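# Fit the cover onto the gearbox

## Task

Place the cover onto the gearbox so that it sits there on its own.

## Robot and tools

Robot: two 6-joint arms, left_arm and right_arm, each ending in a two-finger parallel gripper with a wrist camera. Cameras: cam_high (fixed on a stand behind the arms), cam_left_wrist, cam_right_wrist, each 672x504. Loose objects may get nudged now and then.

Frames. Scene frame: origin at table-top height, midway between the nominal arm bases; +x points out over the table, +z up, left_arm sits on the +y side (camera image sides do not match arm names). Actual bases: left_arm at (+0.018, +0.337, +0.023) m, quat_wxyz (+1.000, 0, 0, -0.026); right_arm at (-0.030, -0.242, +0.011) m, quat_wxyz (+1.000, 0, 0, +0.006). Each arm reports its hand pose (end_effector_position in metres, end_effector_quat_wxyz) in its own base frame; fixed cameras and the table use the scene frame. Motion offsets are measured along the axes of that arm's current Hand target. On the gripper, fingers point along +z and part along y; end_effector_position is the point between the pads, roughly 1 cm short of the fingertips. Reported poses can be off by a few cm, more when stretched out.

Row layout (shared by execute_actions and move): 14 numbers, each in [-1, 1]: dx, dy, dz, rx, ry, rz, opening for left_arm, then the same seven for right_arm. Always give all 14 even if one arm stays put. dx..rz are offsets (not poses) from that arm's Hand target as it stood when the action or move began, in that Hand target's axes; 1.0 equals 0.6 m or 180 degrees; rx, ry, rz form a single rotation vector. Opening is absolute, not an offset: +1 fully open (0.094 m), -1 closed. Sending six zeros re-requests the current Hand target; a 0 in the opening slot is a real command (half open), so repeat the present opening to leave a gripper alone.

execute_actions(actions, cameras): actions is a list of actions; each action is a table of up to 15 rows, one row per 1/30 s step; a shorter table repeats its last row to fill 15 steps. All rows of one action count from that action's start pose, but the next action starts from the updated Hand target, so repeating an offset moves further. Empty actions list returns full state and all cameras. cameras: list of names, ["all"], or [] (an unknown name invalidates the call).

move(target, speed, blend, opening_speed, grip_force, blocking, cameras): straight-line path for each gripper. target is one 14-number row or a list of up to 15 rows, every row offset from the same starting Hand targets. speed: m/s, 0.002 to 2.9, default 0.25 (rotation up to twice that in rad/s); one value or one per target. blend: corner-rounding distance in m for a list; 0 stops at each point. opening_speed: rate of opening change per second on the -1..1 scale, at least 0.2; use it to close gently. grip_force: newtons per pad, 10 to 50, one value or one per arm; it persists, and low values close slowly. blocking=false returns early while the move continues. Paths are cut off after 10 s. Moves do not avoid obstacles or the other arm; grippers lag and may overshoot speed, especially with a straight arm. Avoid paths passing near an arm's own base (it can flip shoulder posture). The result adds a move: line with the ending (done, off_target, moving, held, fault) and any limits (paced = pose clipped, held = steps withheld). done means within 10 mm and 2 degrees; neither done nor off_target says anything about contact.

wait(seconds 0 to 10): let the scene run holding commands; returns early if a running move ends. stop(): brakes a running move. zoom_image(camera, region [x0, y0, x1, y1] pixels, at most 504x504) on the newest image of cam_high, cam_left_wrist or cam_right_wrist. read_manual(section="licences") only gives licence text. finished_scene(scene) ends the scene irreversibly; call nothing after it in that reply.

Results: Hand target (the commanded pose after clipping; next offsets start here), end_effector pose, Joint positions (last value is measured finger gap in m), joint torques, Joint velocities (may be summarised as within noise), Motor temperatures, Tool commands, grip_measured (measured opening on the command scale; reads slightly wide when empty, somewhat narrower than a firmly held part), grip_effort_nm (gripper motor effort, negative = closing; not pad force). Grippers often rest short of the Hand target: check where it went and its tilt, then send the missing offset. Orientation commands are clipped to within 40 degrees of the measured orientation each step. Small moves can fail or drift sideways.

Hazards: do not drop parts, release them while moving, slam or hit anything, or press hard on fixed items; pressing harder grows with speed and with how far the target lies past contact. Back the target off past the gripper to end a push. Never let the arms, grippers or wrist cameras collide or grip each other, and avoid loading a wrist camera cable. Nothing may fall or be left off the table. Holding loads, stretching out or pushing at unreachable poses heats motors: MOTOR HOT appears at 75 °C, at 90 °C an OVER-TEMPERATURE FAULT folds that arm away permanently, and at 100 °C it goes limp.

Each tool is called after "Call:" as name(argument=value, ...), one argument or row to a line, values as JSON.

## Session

Call:
execute_actions(
  actions=[],
)

Scene clock: 0.00 s.
left_arm: end_effector_position=(+0.3090, -0.0572, +0.1000) grip_measured=+1.000 grip_effort_nm=n/a end_effector_quat_wxyz=(+0.570, -0.116, +0.789, -0.197) | right_arm: end_effector_position=(+0.4348, +0.0454, +0.1060) grip_measured=+1.000 grip_effort_nm=n/a end_effector_quat_wxyz=(+0.531, +0.033, +0.846, +0.032)
Joint positions: left_arm=[-0.179 1.099 0.058 0.765 0.007 -0.477 0.094] | right_arm=[0.15 1.581 0.634 0.496 0.116 0.155 0.094]
Joint velocities: within noise
Joint torques (N m): no reading
Motor temperatures (°C): left_arm=[21 27 32 33 22 22 21] | right_arm=[22 27 25 27 20 18 18]
Heat: left arm: 33 °C; right arm: 27 °C.
Hand target: left_arm +0.3119, -0.0577, +0.1065; +0.577, -0.115, +0.783, -0.199 | right_arm +0.4370, +0.0456, +0.1127; +0.538, +0.034, +0.842, +0.033
Tool commands: left_gripper/opening=+1.0 right_gripper/opening=+1.0

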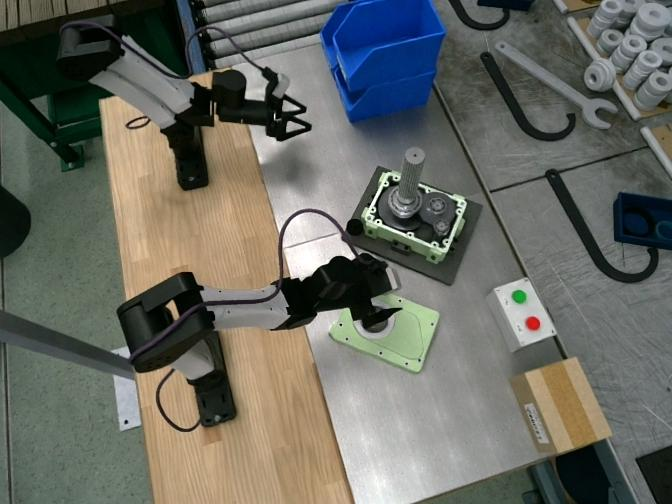

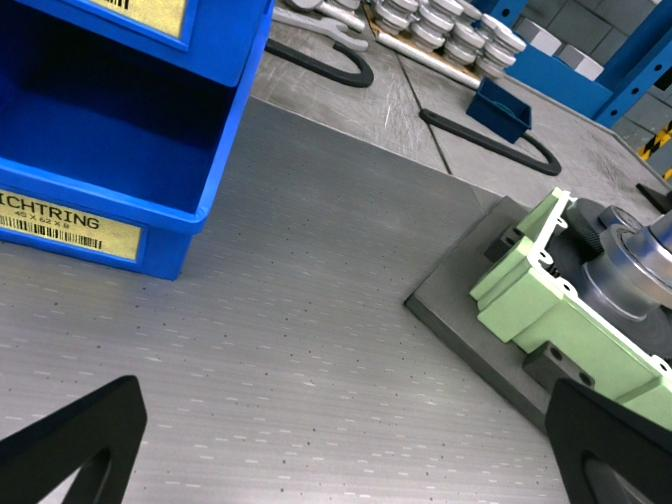

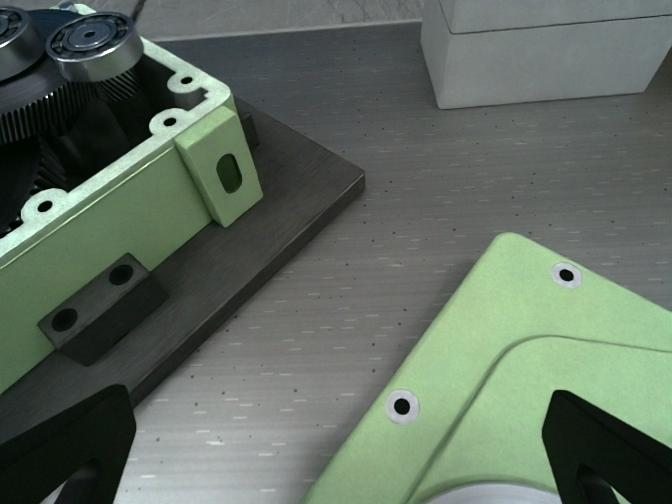

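Call:
zoom_image(
  camera="cam_high",
  region=[310, 270, 460, 390],
)

Call:
zoom_image(
  camera="cam_high",
  region=[330, 140, 500, 290],
)

Scaled by 3.360 from the camera's 672x504 image, which has a finer 960x720 frame.

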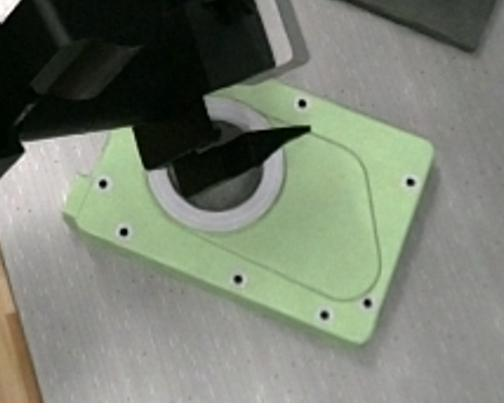

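Scaled by 2.965 from the camera's 672x504 image, which has a finer 960x720 frame.

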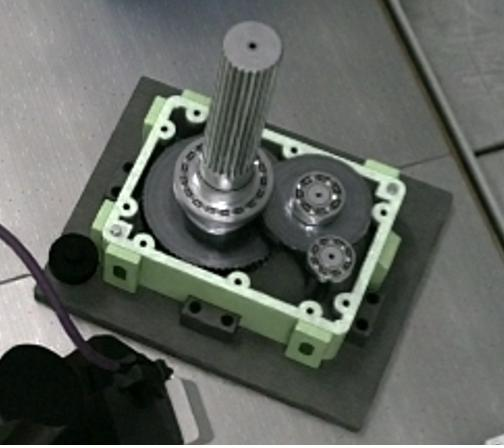

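Call:
move(
  target=[
    [0.1835,-0.34,-0.049,0.07,0.03,0.1,0.2,-0.0904,0.0092,-0.042,-0.03,0.01,0.07,0.1],
    [0.3698,-0.4998,0.026,0.1413,0.0646,0.1961,0.2,0.0232,-0.2403,-0.2905,-0.1738,0.0641,0.4072,0.1],
  ],
  speed=0.3,
  blend=[0.04,0],
  cameras=["all"],
)

Scene clock: 23.00 s.
left_arm: end_effector_position=(+0.2439, -0.4112, +0.0416) grip_measured=+0.202 grip_effort_nm=-0.08 end_effector_quat_wxyz=(+0.536, +0.270, +0.778, -0.187) | right_arm: end_effector_position=(+0.2689, -0.0966, +0.1541) grip_measured=+0.102 grip_effort_nm=-0.07 end_effector_quat_wxyz=(+0.319, +0.387, +0.665, +0.553)
Joint positions: left_arm=[-1.213 2.025 0.746 0.861 -0.505 -0.213 0.056] | right_arm=[-0.985 1.379 0.658 -0.512 -1.374 0.349 0.052]
Joint torques (N m): left_arm=[-0.5 -7.41 7.43 1.76 -0.14 0.19] | right_arm=[-0.68 -3.92 8.72 0.69 -0.71 -0.11]
Heat: left arm: 36 °C; right arm: 30 °C.
Hand target: left_arm +0.2439, -0.4196, +0.0455; +0.541, +0.273, +0.772, -0.191 | right_arm +0.2699, -0.1001, +0.1599; +0.322, +0.383, +0.664, +0.556
Off the commanded pose: left_arm 0.009 m, 1 deg | right_arm 0.007 m, 1 deg.
move: done

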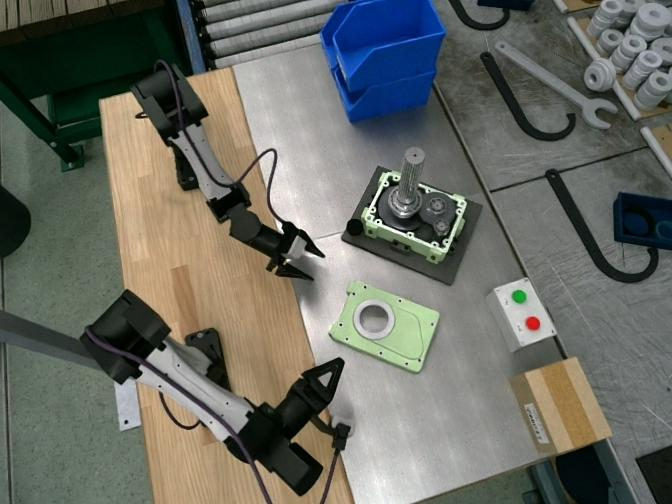

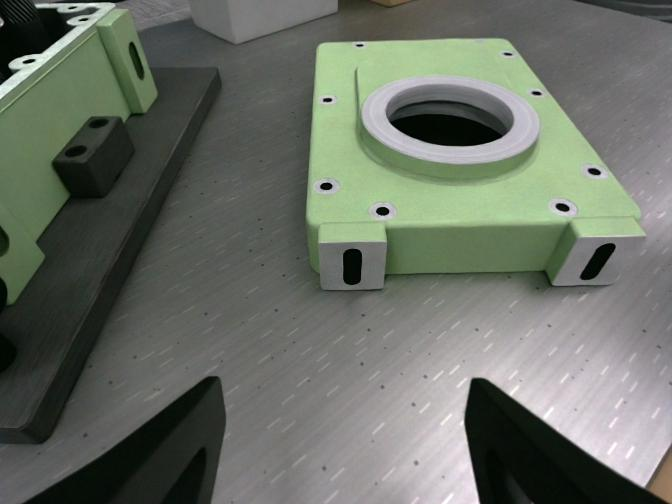

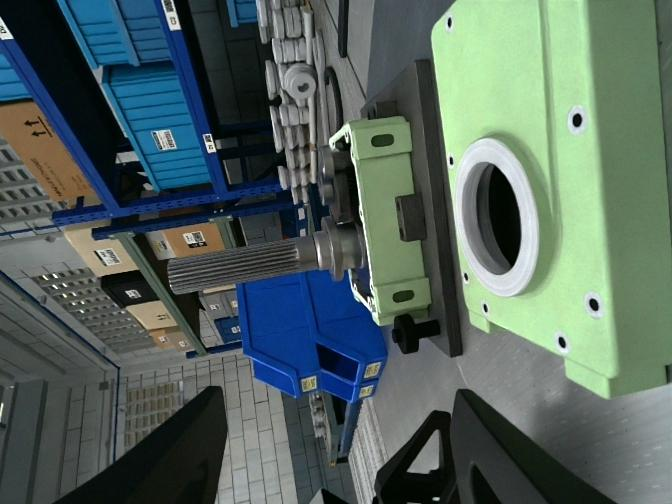

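Call:
move(
  target=[
    [0.0227,-0.0127,0.1103,0,0,0,0.2,0,0,0,0,0,0,0.1],
    [0.0123,-0.0112,0.1687,0,0,0,0.2,0,0,0,0,0,0,0.1],
    [0.0123,-0.0112,0.1687,0,0,0,-0.6,0,0,0,0,0,0,0.1],
  ],
  speed=[0.2,0.07,0.07],
  blend=[0.02,0,0],
  opening_speed=0.8,
  cameras=["cam_left_wrist","cam_high"],
)

Scene clock: 29.23 s.
left_arm: end_effector_position=(+0.3080, -0.4753, -0.0006) grip_measured=-0.427 grip_effort_nm=-1.01 end_effector_quat_wxyz=(+0.534, +0.274, +0.778, -0.187) | right_arm: end_effector_position=(+0.2688, -0.0965, +0.1541) grip_measured=+0.102 grip_effort_nm=-0.07 end_effector_quat_wxyz=(+0.319, +0.388, +0.665, +0.553)
Joint positions: left_arm=[-1.119 2.355 1.138 0.813 -0.413 -0.169 0.027] | right_arm=[-0.985 1.379 0.658 -0.512 -1.374 0.348 0.052]
Joint torques (N m): left_arm=[0.09 -9.73 8.4 1.8 -0.13 0.16] | right_arm=[-0.68 -4.18 8.4 0.77 -0.7 -0.06]
Heat: left arm: 36 °C; right arm: 29 °C.
Hand target: left_arm +0.3115, -0.4831, +0.0039; +0.541, +0.273, +0.772, -0.191 | right_arm +0.2701, -0.1000, +0.1599; +0.323, +0.384, +0.663, +0.556
Off the commanded pose: left_arm 0.010 m, 1 deg | right_arm 0.007 m, 1 deg.
move: done; blend cut to 0.0178 m at target 1
Images, in order (width x height): cam_high 672x504, cam_left_wrist 672x504.

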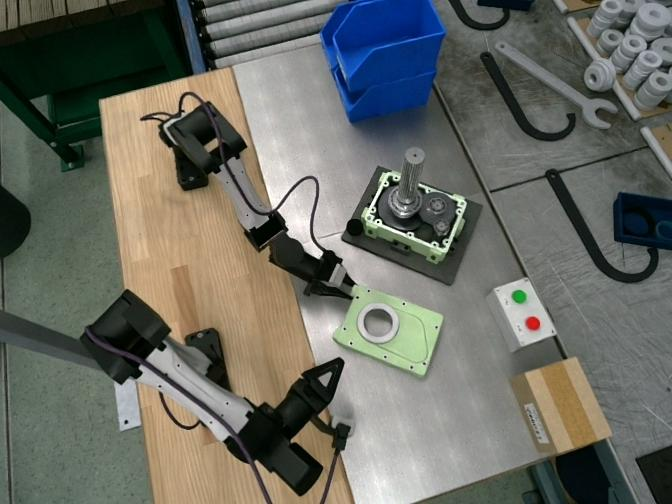

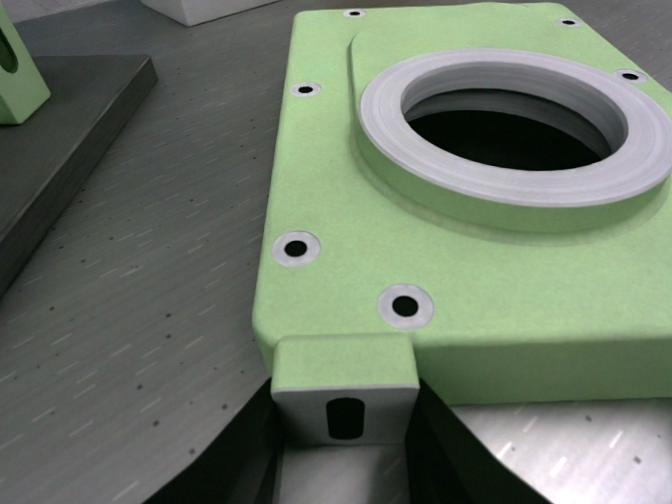

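Call:
move(
  target=[
    [-0.1095,0,-0.0399,0,0,0,-0.6,0,0,0,0,0,0,0.1],
    [-0.1752,0.0987,-0.1032,0,0,0,-0.6,-0.025,-0.0347,0.138,0.0047,0.0667,0.0329,0.1],
  ],
  speed=0.12,
  blend=[0.02,0],
  cameras=["all"],
)

Scene clock: 34.90 s.
left_arm: end_effector_position=(+0.3140, -0.4087, +0.0541) grip_measured=-0.427 grip_effort_nm=-1.01 end_effector_quat_wxyz=(+0.464, +0.315, +0.815, -0.147) | right_arm: end_effector_position=(+0.3436, -0.0748, +0.1254) grip_measured=+0.102 grip_effort_nm=-0.07 end_effector_quat_wxyz=(+0.219, +0.361, +0.674, +0.606)
Joint positions: left_arm=[-1.01 1.979 1 0.4 -0.283 -0.119 0.027] | right_arm=[-0.72 1.686 0.761 -0.046 -1.363 0.754 0.052]
Joint torques (N m): left_arm=[0.8 -16.06 7.8 2.81 -0.38 0.08] | right_arm=[0.16 -7.12 6.27 1.34 -0.42 0]
Motor temperatures (°C): left_arm=[21 32 35 37 22 22 21] | right_arm=[22 29 29 29 20 18 18]
Heat: left arm: 37 °C; right arm: 29 °C.
Hand target: left_arm +0.3316, -0.4231, +0.1238; +0.541, +0.273, +0.772, -0.191 | right_arm +0.3452, -0.0744, +0.1250; +0.220, +0.360, +0.676, +0.604
Off the commanded pose: left_arm 0.073 m, 12 deg | right_arm 0.002 m, 0 deg.
move: off_target (left_arm)

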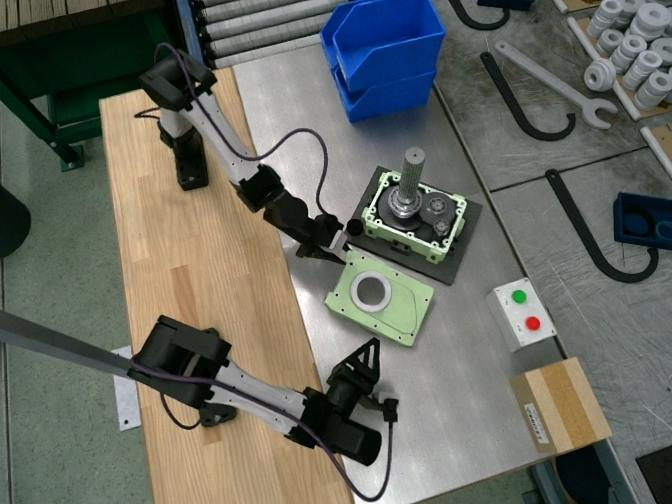

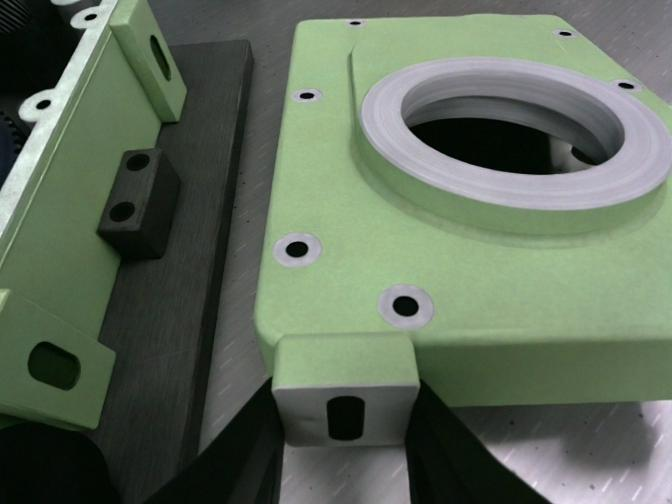

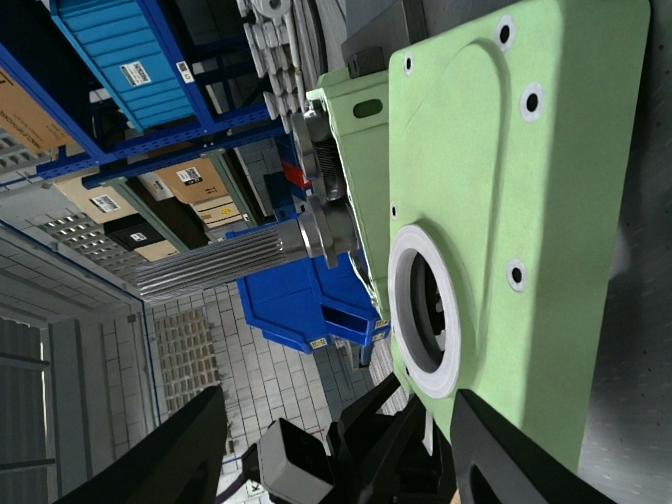

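Call:
zoom_image(
  camera="cam_high",
  region=[310, 160, 490, 360],
)

Call:
zoom_image(
  camera="cam_right_wrist",
  region=[360, 0, 672, 504],
)

Scaled by 2.520 from the camera's 672x504 image, which has a finer 960x720 frame.

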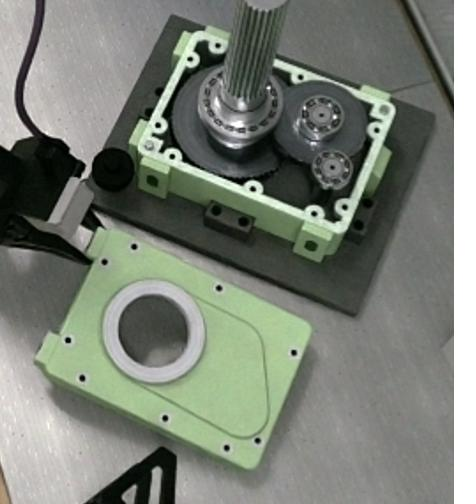

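Scaled by 1.000.

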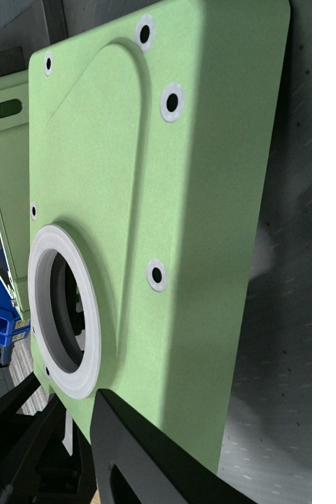

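Call:
move(
  target=[-0.0391,0,-0.0143,0,0,0,-0.6,-0.0113,-0.132,0.029,0.012,0.0036,0.0265,0.1],
  speed=0.12,
  cameras=["cam_high","cam_right_wrist"],
)

Scene clock: 43.63 s.
left_arm: end_effector_position=(+0.3078, -0.3988, +0.0677) grip_measured=-0.428 grip_effort_nm=-1.01 end_effector_quat_wxyz=(+0.454, +0.319, +0.820, -0.140) | right_arm: end_effector_position=(+0.3452, -0.0721, +0.0481) grip_measured=+0.102 grip_effort_nm=-0.07 end_effector_quat_wxyz=(+0.189, +0.386, +0.672, +0.603)
Joint positions: left_arm=[-1.01 1.905 0.991 0.305 -0.283 -0.119 0.027] | right_arm=[-0.706 1.942 0.704 0.187 -1.336 0.749 0.052]
Joint torques (N m): left_arm=[0.73 -15.53 11.32 2.77 -0.39 0.07] | right_arm=[0.38 -7.43 4.1 1.26 -0.44 0.01]
Motor temperatures (°C): left_arm=[21 37 35 42 22 22 22] | right_arm=[22 29 29 29 20 18 18]
Heat: left arm: 42 °C; right arm: 29 °C.
Hand target: left_arm +0.3316, -0.4231, +0.1487; +0.541, +0.273, +0.772, -0.191 | right_arm +0.3449, -0.0690, +0.0439; +0.184, +0.388, +0.673, +0.602
Off the commanded pose: left_arm 0.088 m, 14 deg | right_arm 0.005 m, 1 deg.
move: off_target (left_arm)
Images, in order (width x height): cam_high 672x504, cam_right_wrist 672x504.

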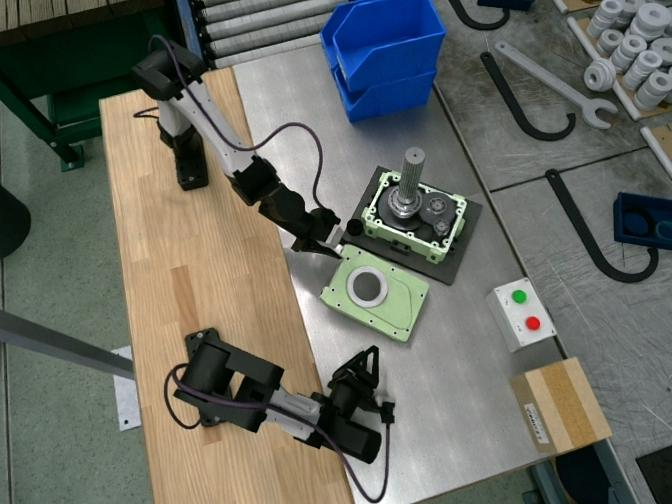

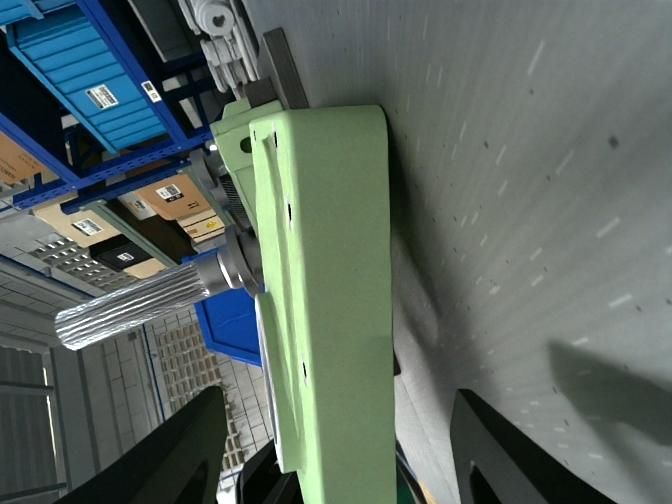

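Call:
move(
  target=[0,0,0,0,0,0,-0.6,0,0,0.075,0,0,0,0.1],
  speed=0.12,
  cameras=["cam_right_wrist","cam_high"],
)

Scene clock: 48.63 s.
left_arm: end_effector_position=(+0.3078, -0.3988, +0.0677) grip_measured=-0.428 grip_effort_nm=-1.01 end_effector_quat_wxyz=(+0.454, +0.319, +0.820, -0.140) | right_arm: end_effector_position=(+0.3779, -0.0404, +0.0469) grip_measured=+0.101 grip_effort_nm=-0.05 end_effector_quat_wxyz=(+0.195, +0.366, +0.676, +0.609)
Joint positions: left_arm=[-1.01 1.905 0.991 0.305 -0.283 -0.119 0.027] | right_arm=[-0.558 2.018 0.643 0.731 -1.265 1.135 0.052]
Joint torques (N m): left_arm=[0.76 -15.56 11.34 2.77 -0.4 0.08] | right_arm=[0.28 -6.83 3.45 1.51 0.04 0.08]
Heat: left arm: 43 °C; right arm: 29 °C.
Hand target: left_arm +0.3316, -0.4231, +0.1487; +0.541, +0.273, +0.772, -0.191 | right_arm +0.3770, -0.0390, +0.0345; +0.184, +0.388, +0.673, +0.602
Off the commanded pose: left_arm 0.088 m, 14 deg | right_arm 0.012 m, 3 deg.
move: off_target (left_arm, right_arm)
Images, in order (width x height): cam_high 672x504, cam_right_wrist 672x504.

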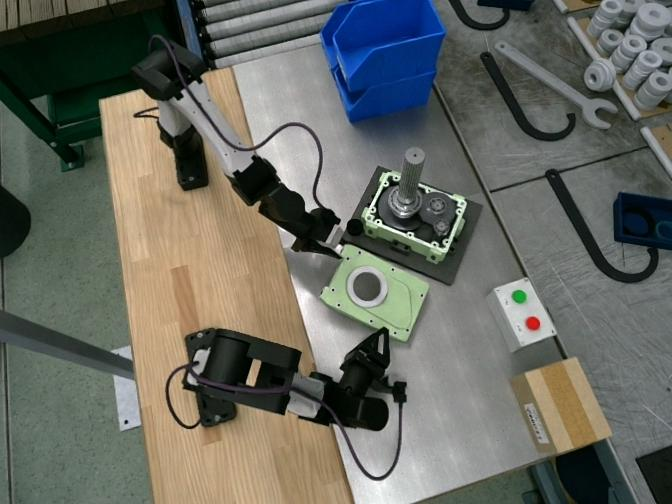

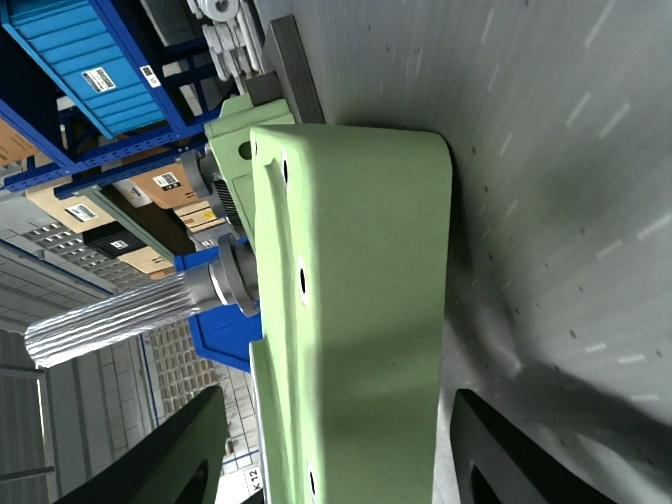

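Call:
move(
  target=[0,0,0,0,0,0,-0.6,0,-0.02,0.025,0,0,0,0.1],
  speed=0.12,
  cameras=["cam_right_wrist"],
)

Scene clock: 50.93 s.
left_arm: end_effector_position=(+0.3088, -0.3977, +0.0683) grip_measured=-0.428 grip_effort_nm=-1.01 end_effector_quat_wxyz=(+0.454, +0.318, +0.821, -0.139) | right_arm: end_effector_position=(+0.3857, -0.0325, +0.0476) grip_measured=+0.100 grip_effort_nm=0.01 end_effector_quat_wxyz=(+0.219, +0.335, +0.680, +0.615)
Joint positions: left_arm=[-1.007 1.902 0.991 0.302 -0.283 -0.119 0.027] | right_arm=[-0.526 2.076 0.634 0.936 -1.26 1.2 0.052]
Joint torques (N m): left_arm=[0.4 -15.36 11.3 2.79 -0.39 0.08] | right_arm=[0.96 -5.14 2.66 1.1 0.43 0.12]
Heat: left arm: 43 °C; right arm: 29 °C.
Hand target: left_arm +0.3316, -0.4230, +0.1488; +0.541, +0.273, +0.772, -0.191 | right_arm +0.3842, -0.0287, +0.0201; +0.185, +0.388, +0.673, +0.602
Off the commanded pose: left_arm 0.087 m, 14 deg | right_arm 0.028 m, 7 deg.
move: off_target (left_arm, right_arm)
Images, in order (width x height): cam_right_wrist 672x504.

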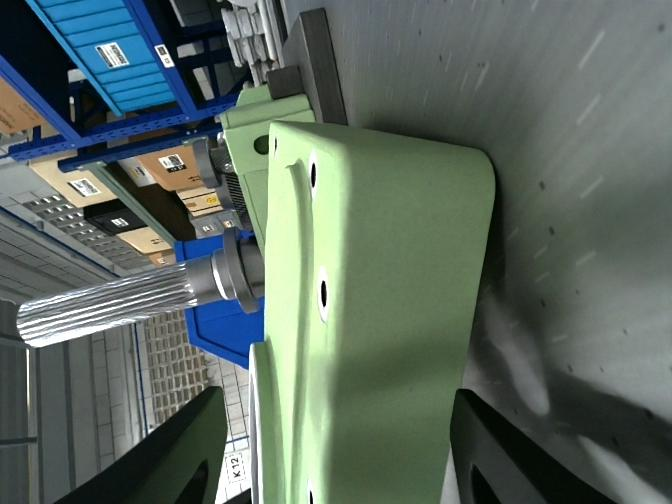

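Call:
move(
  target=[0,0,0,0,0,0,-0.6,0,-0.025,-0.02,0.03,0,0,0.1],
  speed=0.12,
  cameras=["cam_right_wrist"],
)

Scene clock: 52.80 s.
left_arm: end_effector_position=(+0.3087, -0.3976, +0.0682) grip_measured=-0.428 grip_effort_nm=-1.01 end_effector_quat_wxyz=(+0.454, +0.318, +0.821, -0.139) | right_arm: end_effector_position=(+0.3808, -0.0327, +0.0419) grip_measured=+0.100 grip_effort_nm=0.02 end_effector_quat_wxyz=(+0.232, +0.314, +0.704, +0.593)
Joint positions: left_arm=[-1.007 1.902 0.991 0.302 -0.283 -0.119 0.027] | right_arm=[-0.532 2.037 0.647 0.745 -1.251 0.998 0.052]
Joint torques (N m): left_arm=[0.46 -15.35 11.3 2.8 -0.39 0.06] | right_arm=[-1.18 -6.45 2.37 0.14 0.42 0.17]
Heat: left arm: 43 °C; right arm: 29 °C.
Hand target: left_arm +0.3316, -0.4230, +0.1488; +0.541, +0.273, +0.772, -0.191 | right_arm +0.3710, -0.0363, +0.0082; +0.166, +0.397, +0.701, +0.569
Off the commanded pose: left_arm 0.088 m, 14 deg | right_arm 0.035 m, 12 deg.
move: off_target (left_arm, right_arm)
Images, in order (width x height): cam_right_wrist 672x504.

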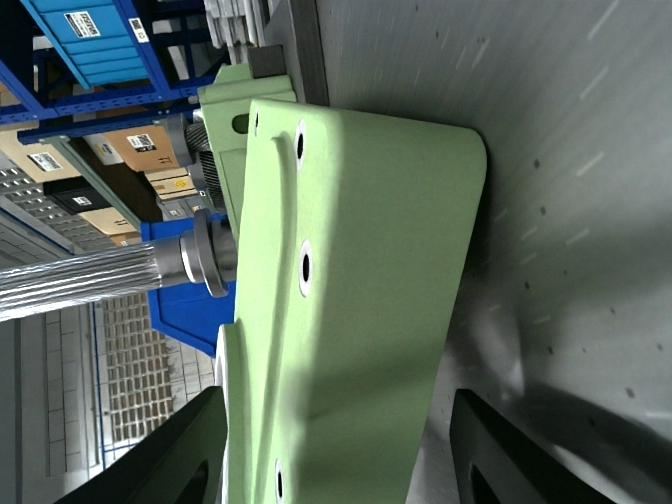

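Call:
move(
  target=[0,0,0,0,0,0,-0.6,0,-0.025,0.03,0,0,0,0.1],
  speed=0.12,
  cameras=["cam_right_wrist"],
)

Scene clock: 54.80 s.
left_arm: end_effector_position=(+0.3087, -0.3976, +0.0682) grip_measured=-0.428 grip_effort_nm=-1.01 end_effector_quat_wxyz=(+0.454, +0.318, +0.821, -0.139) | right_arm: end_effector_position=(+0.3835, -0.0278, +0.0418) grip_measured=+0.099 grip_effort_nm=0.08 end_effector_quat_wxyz=(+0.243, +0.293, +0.706, +0.597)
Joint positions: left_arm=[-1.007 1.902 0.991 0.302 -0.283 -0.119 0.027] | right_arm=[-0.518 2.067 0.643 0.839 -1.259 1.014 0.052]
Joint torques (N m): left_arm=[0.47 -15.36 11.3 2.77 -0.39 0.07] | right_arm=[0.72 -2.43 1.88 0.25 0.86 0.26]
Heat: left arm: 43 °C; right arm: 29 °C.
Hand target: left_arm +0.3316, -0.4230, +0.1488; +0.541, +0.273, +0.772, -0.191 | right_arm +0.3778, -0.0248, -0.0111; +0.166, +0.396, +0.701, +0.569
Off the commanded pose: left_arm 0.088 m, 14 deg | right_arm 0.053 m, 15 deg.
move: off_target (left_arm, right_arm)
Images, in order (width x height): cam_right_wrist 672x504.

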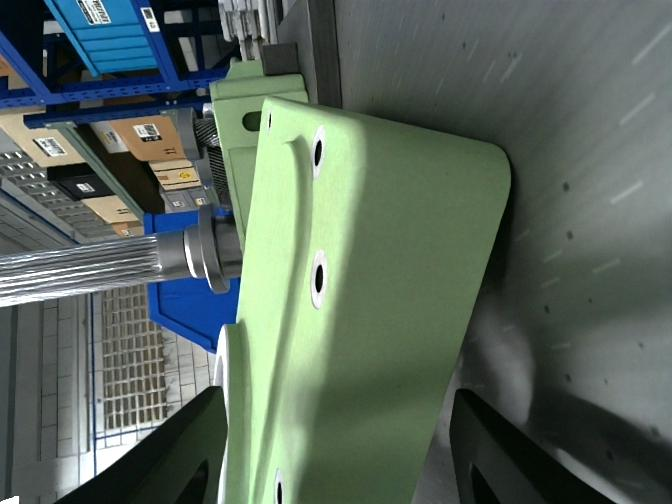

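Call:
move(
  target=[-0.0548,0,-0.02,0,0,0,-0.6,0.043,0.0805,-0.0868,-0.024,0.022,0.0357,0.05],
  speed=0.1,
  cameras=["cam_right_wrist","cam_left_wrist"],
)

Scene clock: 60.97 s.
left_arm: end_effector_position=(+0.3078, -0.3961, +0.0980) grip_measured=-0.428 grip_effort_nm=-1.01 end_effector_quat_wxyz=(+0.451, +0.319, +0.822, -0.137) | right_arm: end_effector_position=(+0.3457, -0.0383, +0.0528) grip_measured=+0.050 grip_effort_nm=0.03 end_effector_quat_wxyz=(+0.140, +0.398, +0.665, +0.617)
Joint positions: left_arm=[-1.007 1.828 1.04 0.172 -0.283 -0.119 0.027] | right_arm=[-0.616 1.899 0.634 0.316 -1.322 0.952 0.049]
Joint torques (N m): left_arm=[0.43 -14.94 13.48 2.71 -0.4 0.06] | right_arm=[-0.57 -9.29 5.31 0.7 -0.5 0.06]
Heat: left arm: 44 °C; right arm: 29 °C.
Hand target: left_arm +0.3316, -0.4230, +0.1840; +0.541, +0.273, +0.772, -0.192 | right_arm +0.3437, -0.0386, +0.0549; +0.124, +0.409, +0.661, +0.617
Off the commanded pose: left_arm 0.093 m, 14 deg | right_arm 0.003 m, 2 deg.
move: off_target (left_arm)
Images, in order (width x height): cam_left_wrist 672x504, cam_right_wrist 672x504.

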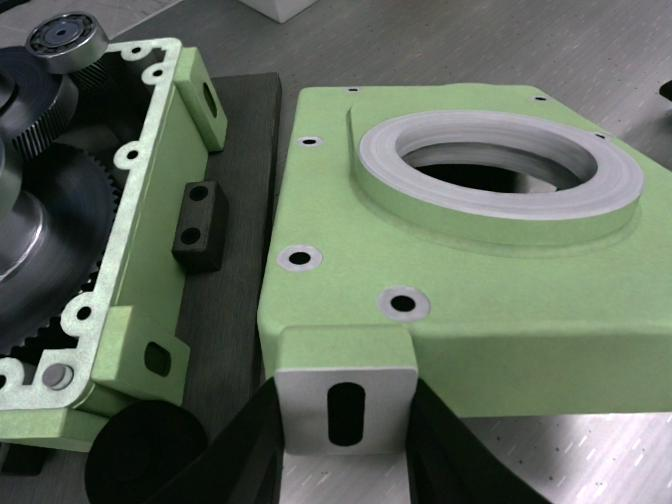

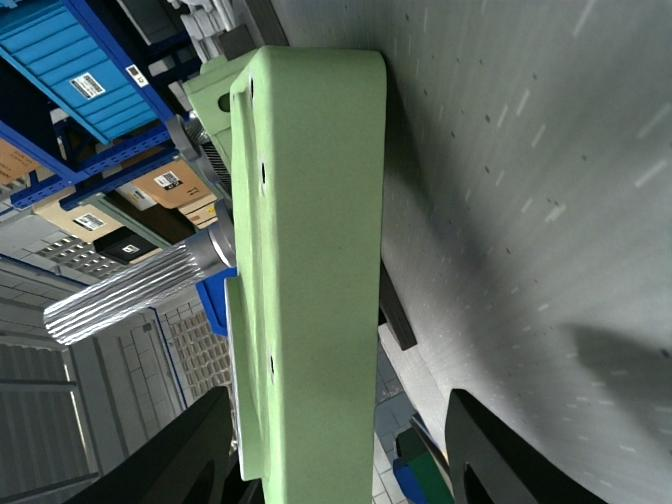

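Call:
move(
  target=[0,0,0,0,0,0,-0.6,0,0.005,0.07,0,0,0,0.05],
  speed=0.1,
  cameras=["cam_right_wrist"],
)

Scene clock: 63.37 s.
left_arm: end_effector_position=(+0.3078, -0.3961, +0.0980) grip_measured=-0.428 grip_effort_nm=-1.01 end_effector_quat_wxyz=(+0.451, +0.319, +0.822, -0.137) | right_arm: end_effector_position=(+0.3739, -0.0103, +0.0570) grip_measured=+0.050 grip_effort_nm=0.02 end_effector_quat_wxyz=(+0.132, +0.394, +0.664, +0.622)
Joint positions: left_arm=[-1.007 1.828 1.04 0.172 -0.283 -0.119 0.027] | right_arm=[-0.484 1.946 0.613 0.683 -1.248 1.273 0.049]
Joint torques (N m): left_arm=[0.42 -14.91 13.41 2.71 -0.39 0.06] | right_arm=[0.21 -6.91 3.82 1.6 -0.1 0.06]
Motor temperatures (°C): left_arm=[21 42 40 44 22 22 22] | right_arm=[22 29 27 28 20 18 18]
Heat: left arm: 44 °C; right arm: 29 °C.
Hand target: left_arm +0.3316, -0.4230, +0.1840; +0.541, +0.273, +0.772, -0.192 | right_arm +0.3730, -0.0089, +0.0490; +0.124, +0.409, +0.661, +0.617
Off the commanded pose: left_arm 0.093 m, 14 deg | right_arm 0.008 m, 2 deg.
move: off_target (left_arm)
Images, in order (width x height): cam_right_wrist 672x504.

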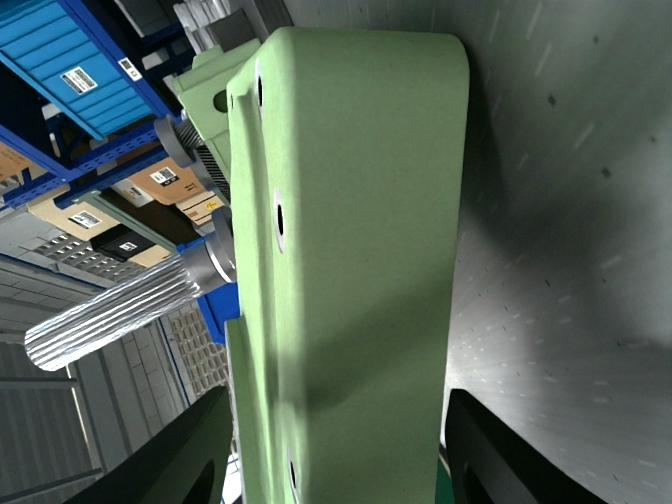

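Call:
move(
  target=[0,0,0,0,0,0,-0.6,0,-0.013,0.024,0,0,0,0.05],
  speed=0.1,
  cameras=["cam_right_wrist"],
)

Scene clock: 64.97 s.
left_arm: end_effector_position=(+0.3078, -0.3961, +0.0980) grip_measured=-0.428 grip_effort_nm=-1.01 end_effector_quat_wxyz=(+0.451, +0.319, +0.822, -0.137) | right_arm: end_effector_position=(+0.3834, -0.0021, +0.0539) grip_measured=+0.050 grip_effort_nm=0.03 end_effector_quat_wxyz=(+0.153, +0.378, +0.669, +0.622)
Joint positions: left_arm=[-1.007 1.828 1.04 0.172 -0.283 -0.119 0.027] | right_arm=[-0.445 1.998 0.603 0.857 -1.214 1.334 0.049]
Joint torques (N m): left_arm=[0.44 -14.9 13.45 2.71 -0.39 0.06] | right_arm=[0.51 -6.31 3.25 1.35 -0.03 0.22]
Heat: left arm: 45 °C; right arm: 29 °C.
Hand target: left_arm +0.3316, -0.4230, +0.1840; +0.541, +0.273, +0.772, -0.192 | right_arm +0.3795, +0.0021, +0.0388; +0.124, +0.409, +0.661, +0.617
Off the commanded pose: left_arm 0.093 m, 14 deg | right_arm 0.016 m, 5 deg.
move: off_target (left_arm, right_arm)
Images, in order (width x height): cam_right_wrist 672x504.

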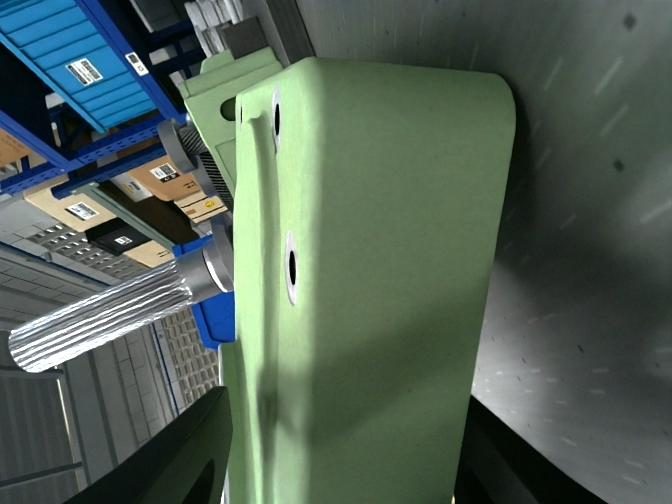

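Call:
move(
  target=[0,0,0,0,0,0,-0.6,0,-0.005,0.003,0,0,0,-0.5],
  opening_speed=0.35,
  cameras=["cam_right_wrist"],
)

Scene clock: 67.23 s.
left_arm: end_effector_position=(+0.3082, -0.3964, +0.0991) grip_measured=-0.428 grip_effort_nm=-1.01 end_effector_quat_wxyz=(+0.452, +0.318, +0.822, -0.138) | right_arm: end_effector_position=(+0.3833, -0.0016, +0.0533) grip_measured=-0.175 grip_effort_nm=-1.01 end_effector_quat_wxyz=(+0.159, +0.375, +0.669, +0.623)
Joint positions: left_arm=[-1.007 1.827 1.042 0.171 -0.283 -0.122 0.027] | right_arm=[-0.443 2.007 0.593 0.898 -1.209 1.344 0.039]
Joint torques (N m): left_arm=[0.32 -14.83 13.35 2.71 -0.4 0.11] | right_arm=[0.75 -5.7 3.37 1.3 -0.03 0.24]
Heat: left arm: 45 °C; right arm: 29 °C.
Hand target: left_arm +0.3315, -0.4231, +0.1838; +0.541, +0.273, +0.772, -0.191 | right_arm +0.3796, +0.0037, +0.0357; +0.124, +0.409, +0.661, +0.617
Off the commanded pose: left_arm 0.092 m, 14 deg | right_arm 0.019 m, 6 deg.
move: off_target (left_arm, right_arm)
Images, in order (width x height): cam_right_wrist 672x504.

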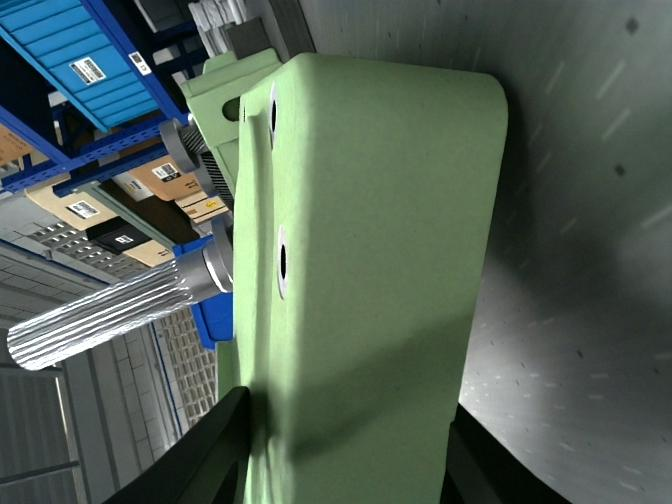

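Call:
move(
  target=[0,0,0,0,0,0,-0.6,0.0365,0.1773,-0.0397,-0.0281,-0.0168,-0.1097,-0.5],
  speed=0.09,
  cameras=["cam_right_wrist","cam_left_wrist"],
)

Scene clock: 72.67 s.
left_arm: end_effector_position=(+0.3127, -0.4070, +0.1240) grip_measured=-0.428 grip_effort_nm=-1.01 end_effector_quat_wxyz=(+0.471, +0.295, +0.814, -0.169) | right_arm: end_effector_position=(+0.3860, -0.0180, +0.0953) grip_measured=-0.180 grip_effort_nm=-1.01 end_effector_quat_wxyz=(+0.219, +0.398, +0.679, +0.576)
Joint positions: left_arm=[-1.007 1.811 1.073 0.194 -0.271 -0.157 0.027] | right_arm=[-0.453 1.74 0.588 0.627 -1.072 1.268 0.039]
Joint torques (N m): left_arm=[0.16 -11.81 12.48 2.52 -0.56 0.5] | right_arm=[0.47 -13.33 9.37 2.49 -1.37 -0.42]
Heat: left arm: 45 °C; right arm: 30 °C.
Hand target: left_arm +0.3315, -0.4231, +0.1840; +0.541, +0.273, +0.772, -0.192 | right_arm +0.3909, -0.0083, +0.1457; +0.264, +0.299, +0.690, +0.604
Off the commanded pose: left_arm 0.065 m, 10 deg | right_arm 0.052 m, 13 deg.
move: off_target (left_arm, right_arm)
Images, in order (width x height): cam_left_wrist 672x504, cam_right_wrist 672x504.

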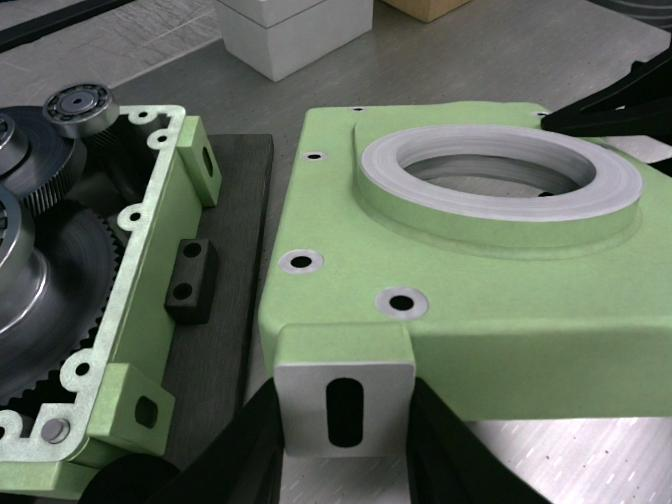

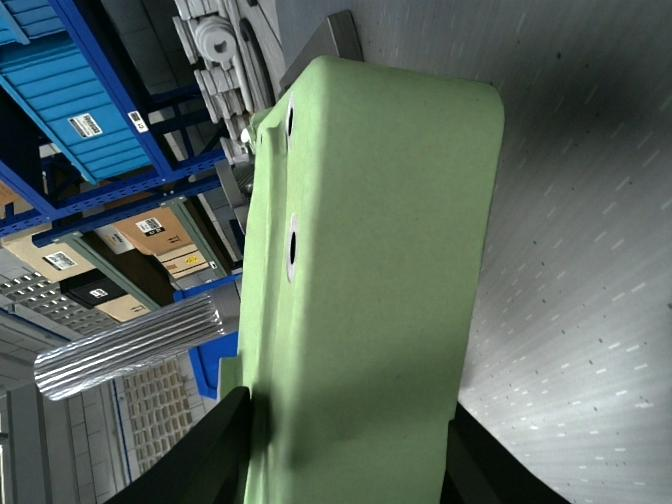

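Call:
move(
  target=[-0.1034,0,-0.0375,0,-0.044,0,-0.6,0,0.19,-0.024,0,0,0,-0.5],
  speed=0.11,
  cameras=["cam_high","cam_left_wrist"],
)

Scene clock: 75.80 s.
left_arm: end_effector_position=(+0.3217, -0.4152, +0.2057) grip_measured=-0.428 grip_effort_nm=-1.01 end_effector_quat_wxyz=(+0.538, +0.262, +0.773, -0.210) | right_arm: end_effector_position=(+0.3990, -0.0319, +0.2012) grip_measured=-0.214 grip_effort_nm=-1.01 end_effector_quat_wxyz=(+0.252, +0.389, +0.688, +0.559)
Joint positions: left_arm=[-1.007 1.722 1.137 0.23 -0.29 -0.151 0.027] | right_arm=[-0.464 1.481 0.853 0.114 -1.039 1.208 0.037]
Joint torques (N m): left_arm=[-0.38 -9.48 12.23 2.44 -0.53 0.93] | right_arm=[1.2 -13.04 12.9 2.06 -1.74 0.11]
Heat: left arm: 45 °C; right arm: 31 °C.
Hand target: left_arm +0.3316, -0.4232, +0.2498; +0.593, +0.260, +0.733, -0.210 | right_arm +0.3913, -0.0076, +0.2605; +0.263, +0.300, +0.690, +0.604
Off the commanded pose: left_arm 0.046 m, 8 deg | right_arm 0.065 m, 12 deg.
move: off_target (left_arm, right_arm)
Images, in order (width x height): cam_high 672x504, cam_left_wrist 672x504.

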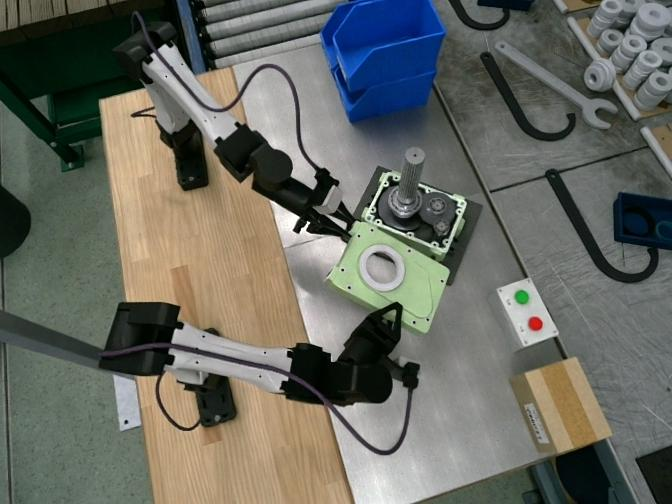

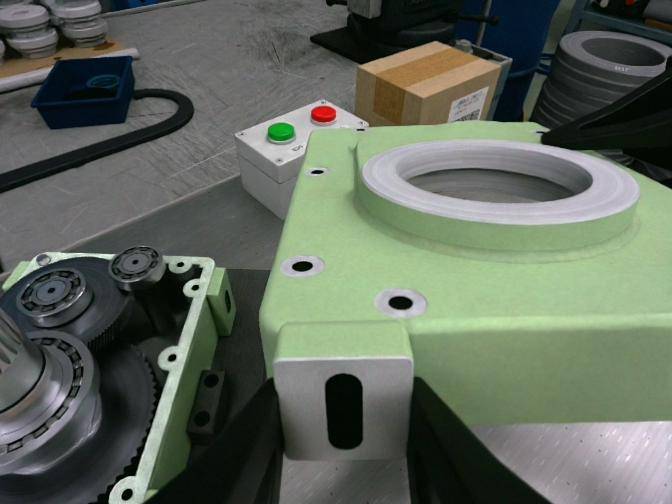

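Call:
move(
  target=[-0.0292,0.2853,-0.0237,0,0,0,-0.6,0.0382,0.103,0.272,0,0,0,-0.5],
  speed=0.14,
  cameras=["cam_high","cam_left_wrist","cam_right_wrist"],
)

Scene clock: 80.60 s.
left_arm: end_effector_position=(+0.4021, -0.3096, +0.2282) grip_measured=-0.428 grip_effort_nm=-1.01 end_effector_quat_wxyz=(+0.521, +0.266, +0.768, -0.261) | right_arm: end_effector_position=(+0.4790, +0.0696, +0.2286) grip_measured=-0.214 grip_effort_nm=-1.01 end_effector_quat_wxyz=(+0.221, +0.428, +0.694, +0.535)
Joint positions: left_arm=[-0.588 1.618 1.102 0.182 0.198 -0.062 0.027] | right_arm=[-0.077 1.626 1.145 0.052 -0.656 1.459 0.037]
Joint torques (N m): left_arm=[5.27 -10.28 11.06 2.3 -0.72 1.15] | right_arm=[6.46 -8.69 15.72 3.79 -1 -0.2]
Heat: left arm: 45 °C; right arm: 32 °C.
Hand target: left_arm +0.4314, -0.2836, +0.2700; +0.593, +0.259, +0.733, -0.210 | right_arm +0.5000, +0.1251, +0.3002; +0.263, +0.300, +0.690, +0.604
Off the commanded pose: left_arm 0.057 m, 11 deg | right_arm 0.093 m, 17 deg.
move: off_target (left_arm, right_arm)

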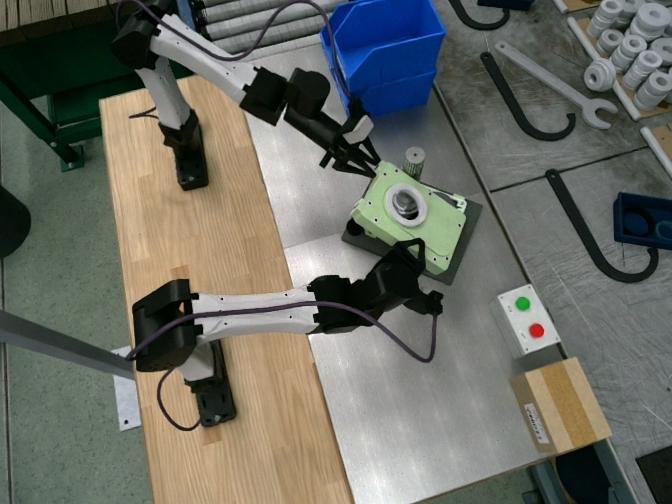

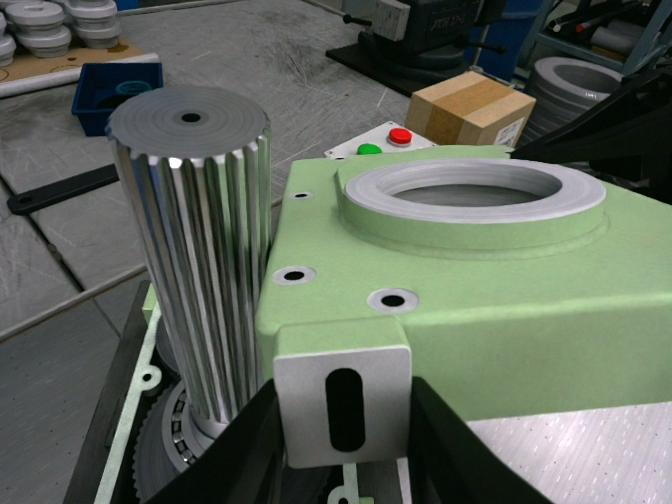

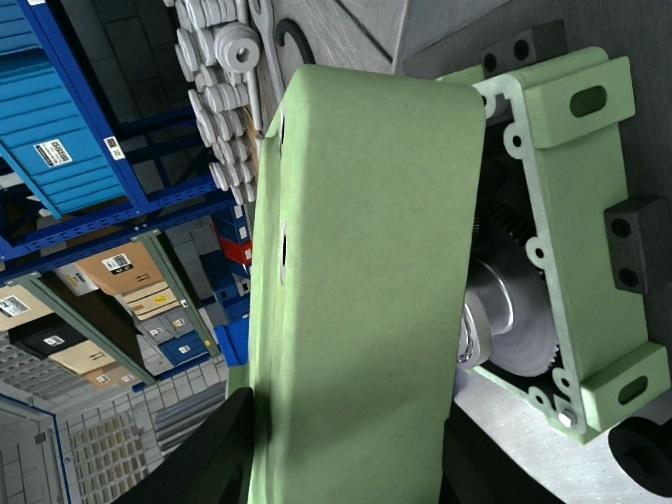

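Call:
move(
  target=[
    [0.0022,-0.106,-0.0103,0,0,0,-0.6,-0.0468,-0.017,-0.1293,0,0,0,-0.5],
    [-0.1202,-0.106,-0.0365,0,0,0,-0.6,-0.0468,0.0903,-0.1435,0,0,0,-0.5],
  ],
  speed=0.12,
  blend=[0.02,0],
  cameras=["cam_high","cam_left_wrist","cam_right_wrist"],
)

Scene clock: 86.00 s.
left_arm: end_effector_position=(+0.3824, -0.3326, +0.2970) grip_measured=-0.428 grip_effort_nm=-1.01 end_effector_quat_wxyz=(+0.538, +0.258, +0.771, -0.222) | right_arm: end_effector_position=(+0.4650, +0.0463, +0.2960) grip_measured=-0.214 grip_effort_nm=-1.01 end_effector_quat_wxyz=(+0.201, +0.381, +0.700, +0.569)
Joint positions: left_arm=[-0.717 1.57 1.327 -0.085 -0.004 -0.069 0.027] | right_arm=[-0.191 1.599 1.348 -0.186 -0.875 1.386 0.037]
Joint torques (N m): left_arm=[-0.23 -10.36 12.66 2.19 -0.47 0.75] | right_arm=[-0.65 -13.89 13.91 2.88 -0.82 -0.14]
Motor temperatures (°C): left_arm=[21 43 43 45 22 22 22] | right_arm=[23 32 33 34 21 18 20]
Heat: left arm: 45 °C; right arm: 34 °C.
Hand target: left_arm +0.3864, -0.3291, +0.3452; +0.593, +0.260, +0.733, -0.210 | right_arm +0.4618, +0.0513, +0.3653; +0.263, +0.299, +0.690, +0.604
Off the commanded pose: left_arm 0.048 m, 8 deg | right_arm 0.069 m, 13 deg.
move: off_target (left_arm, right_arm)

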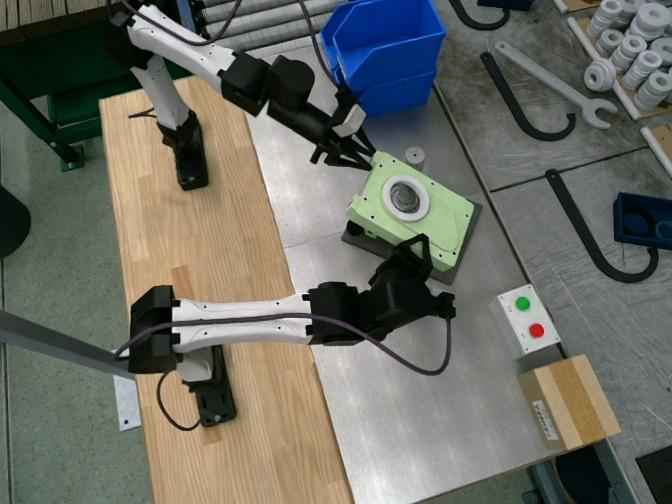

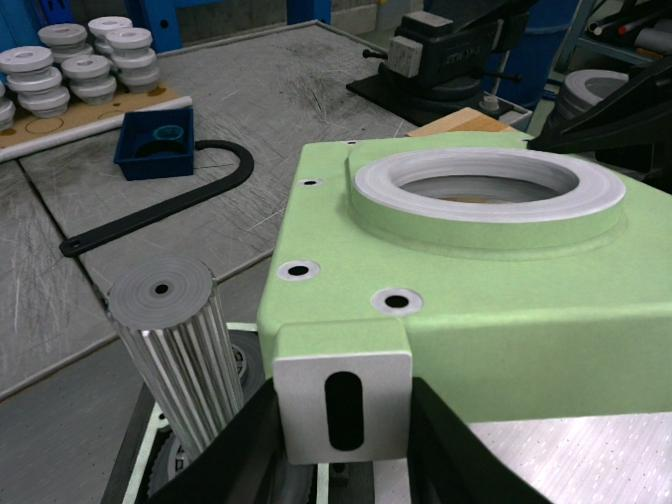

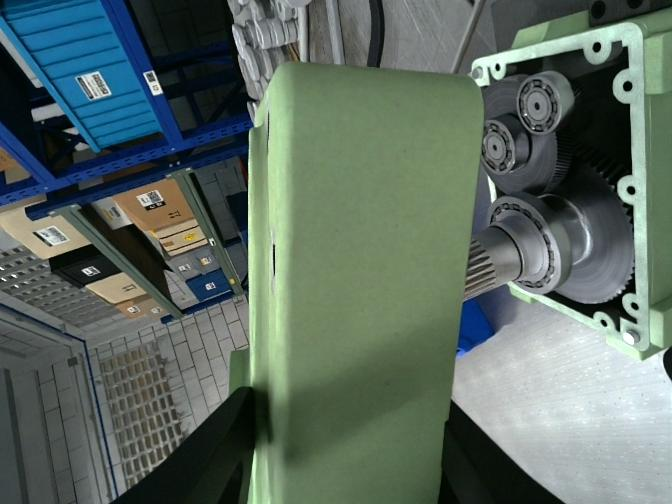

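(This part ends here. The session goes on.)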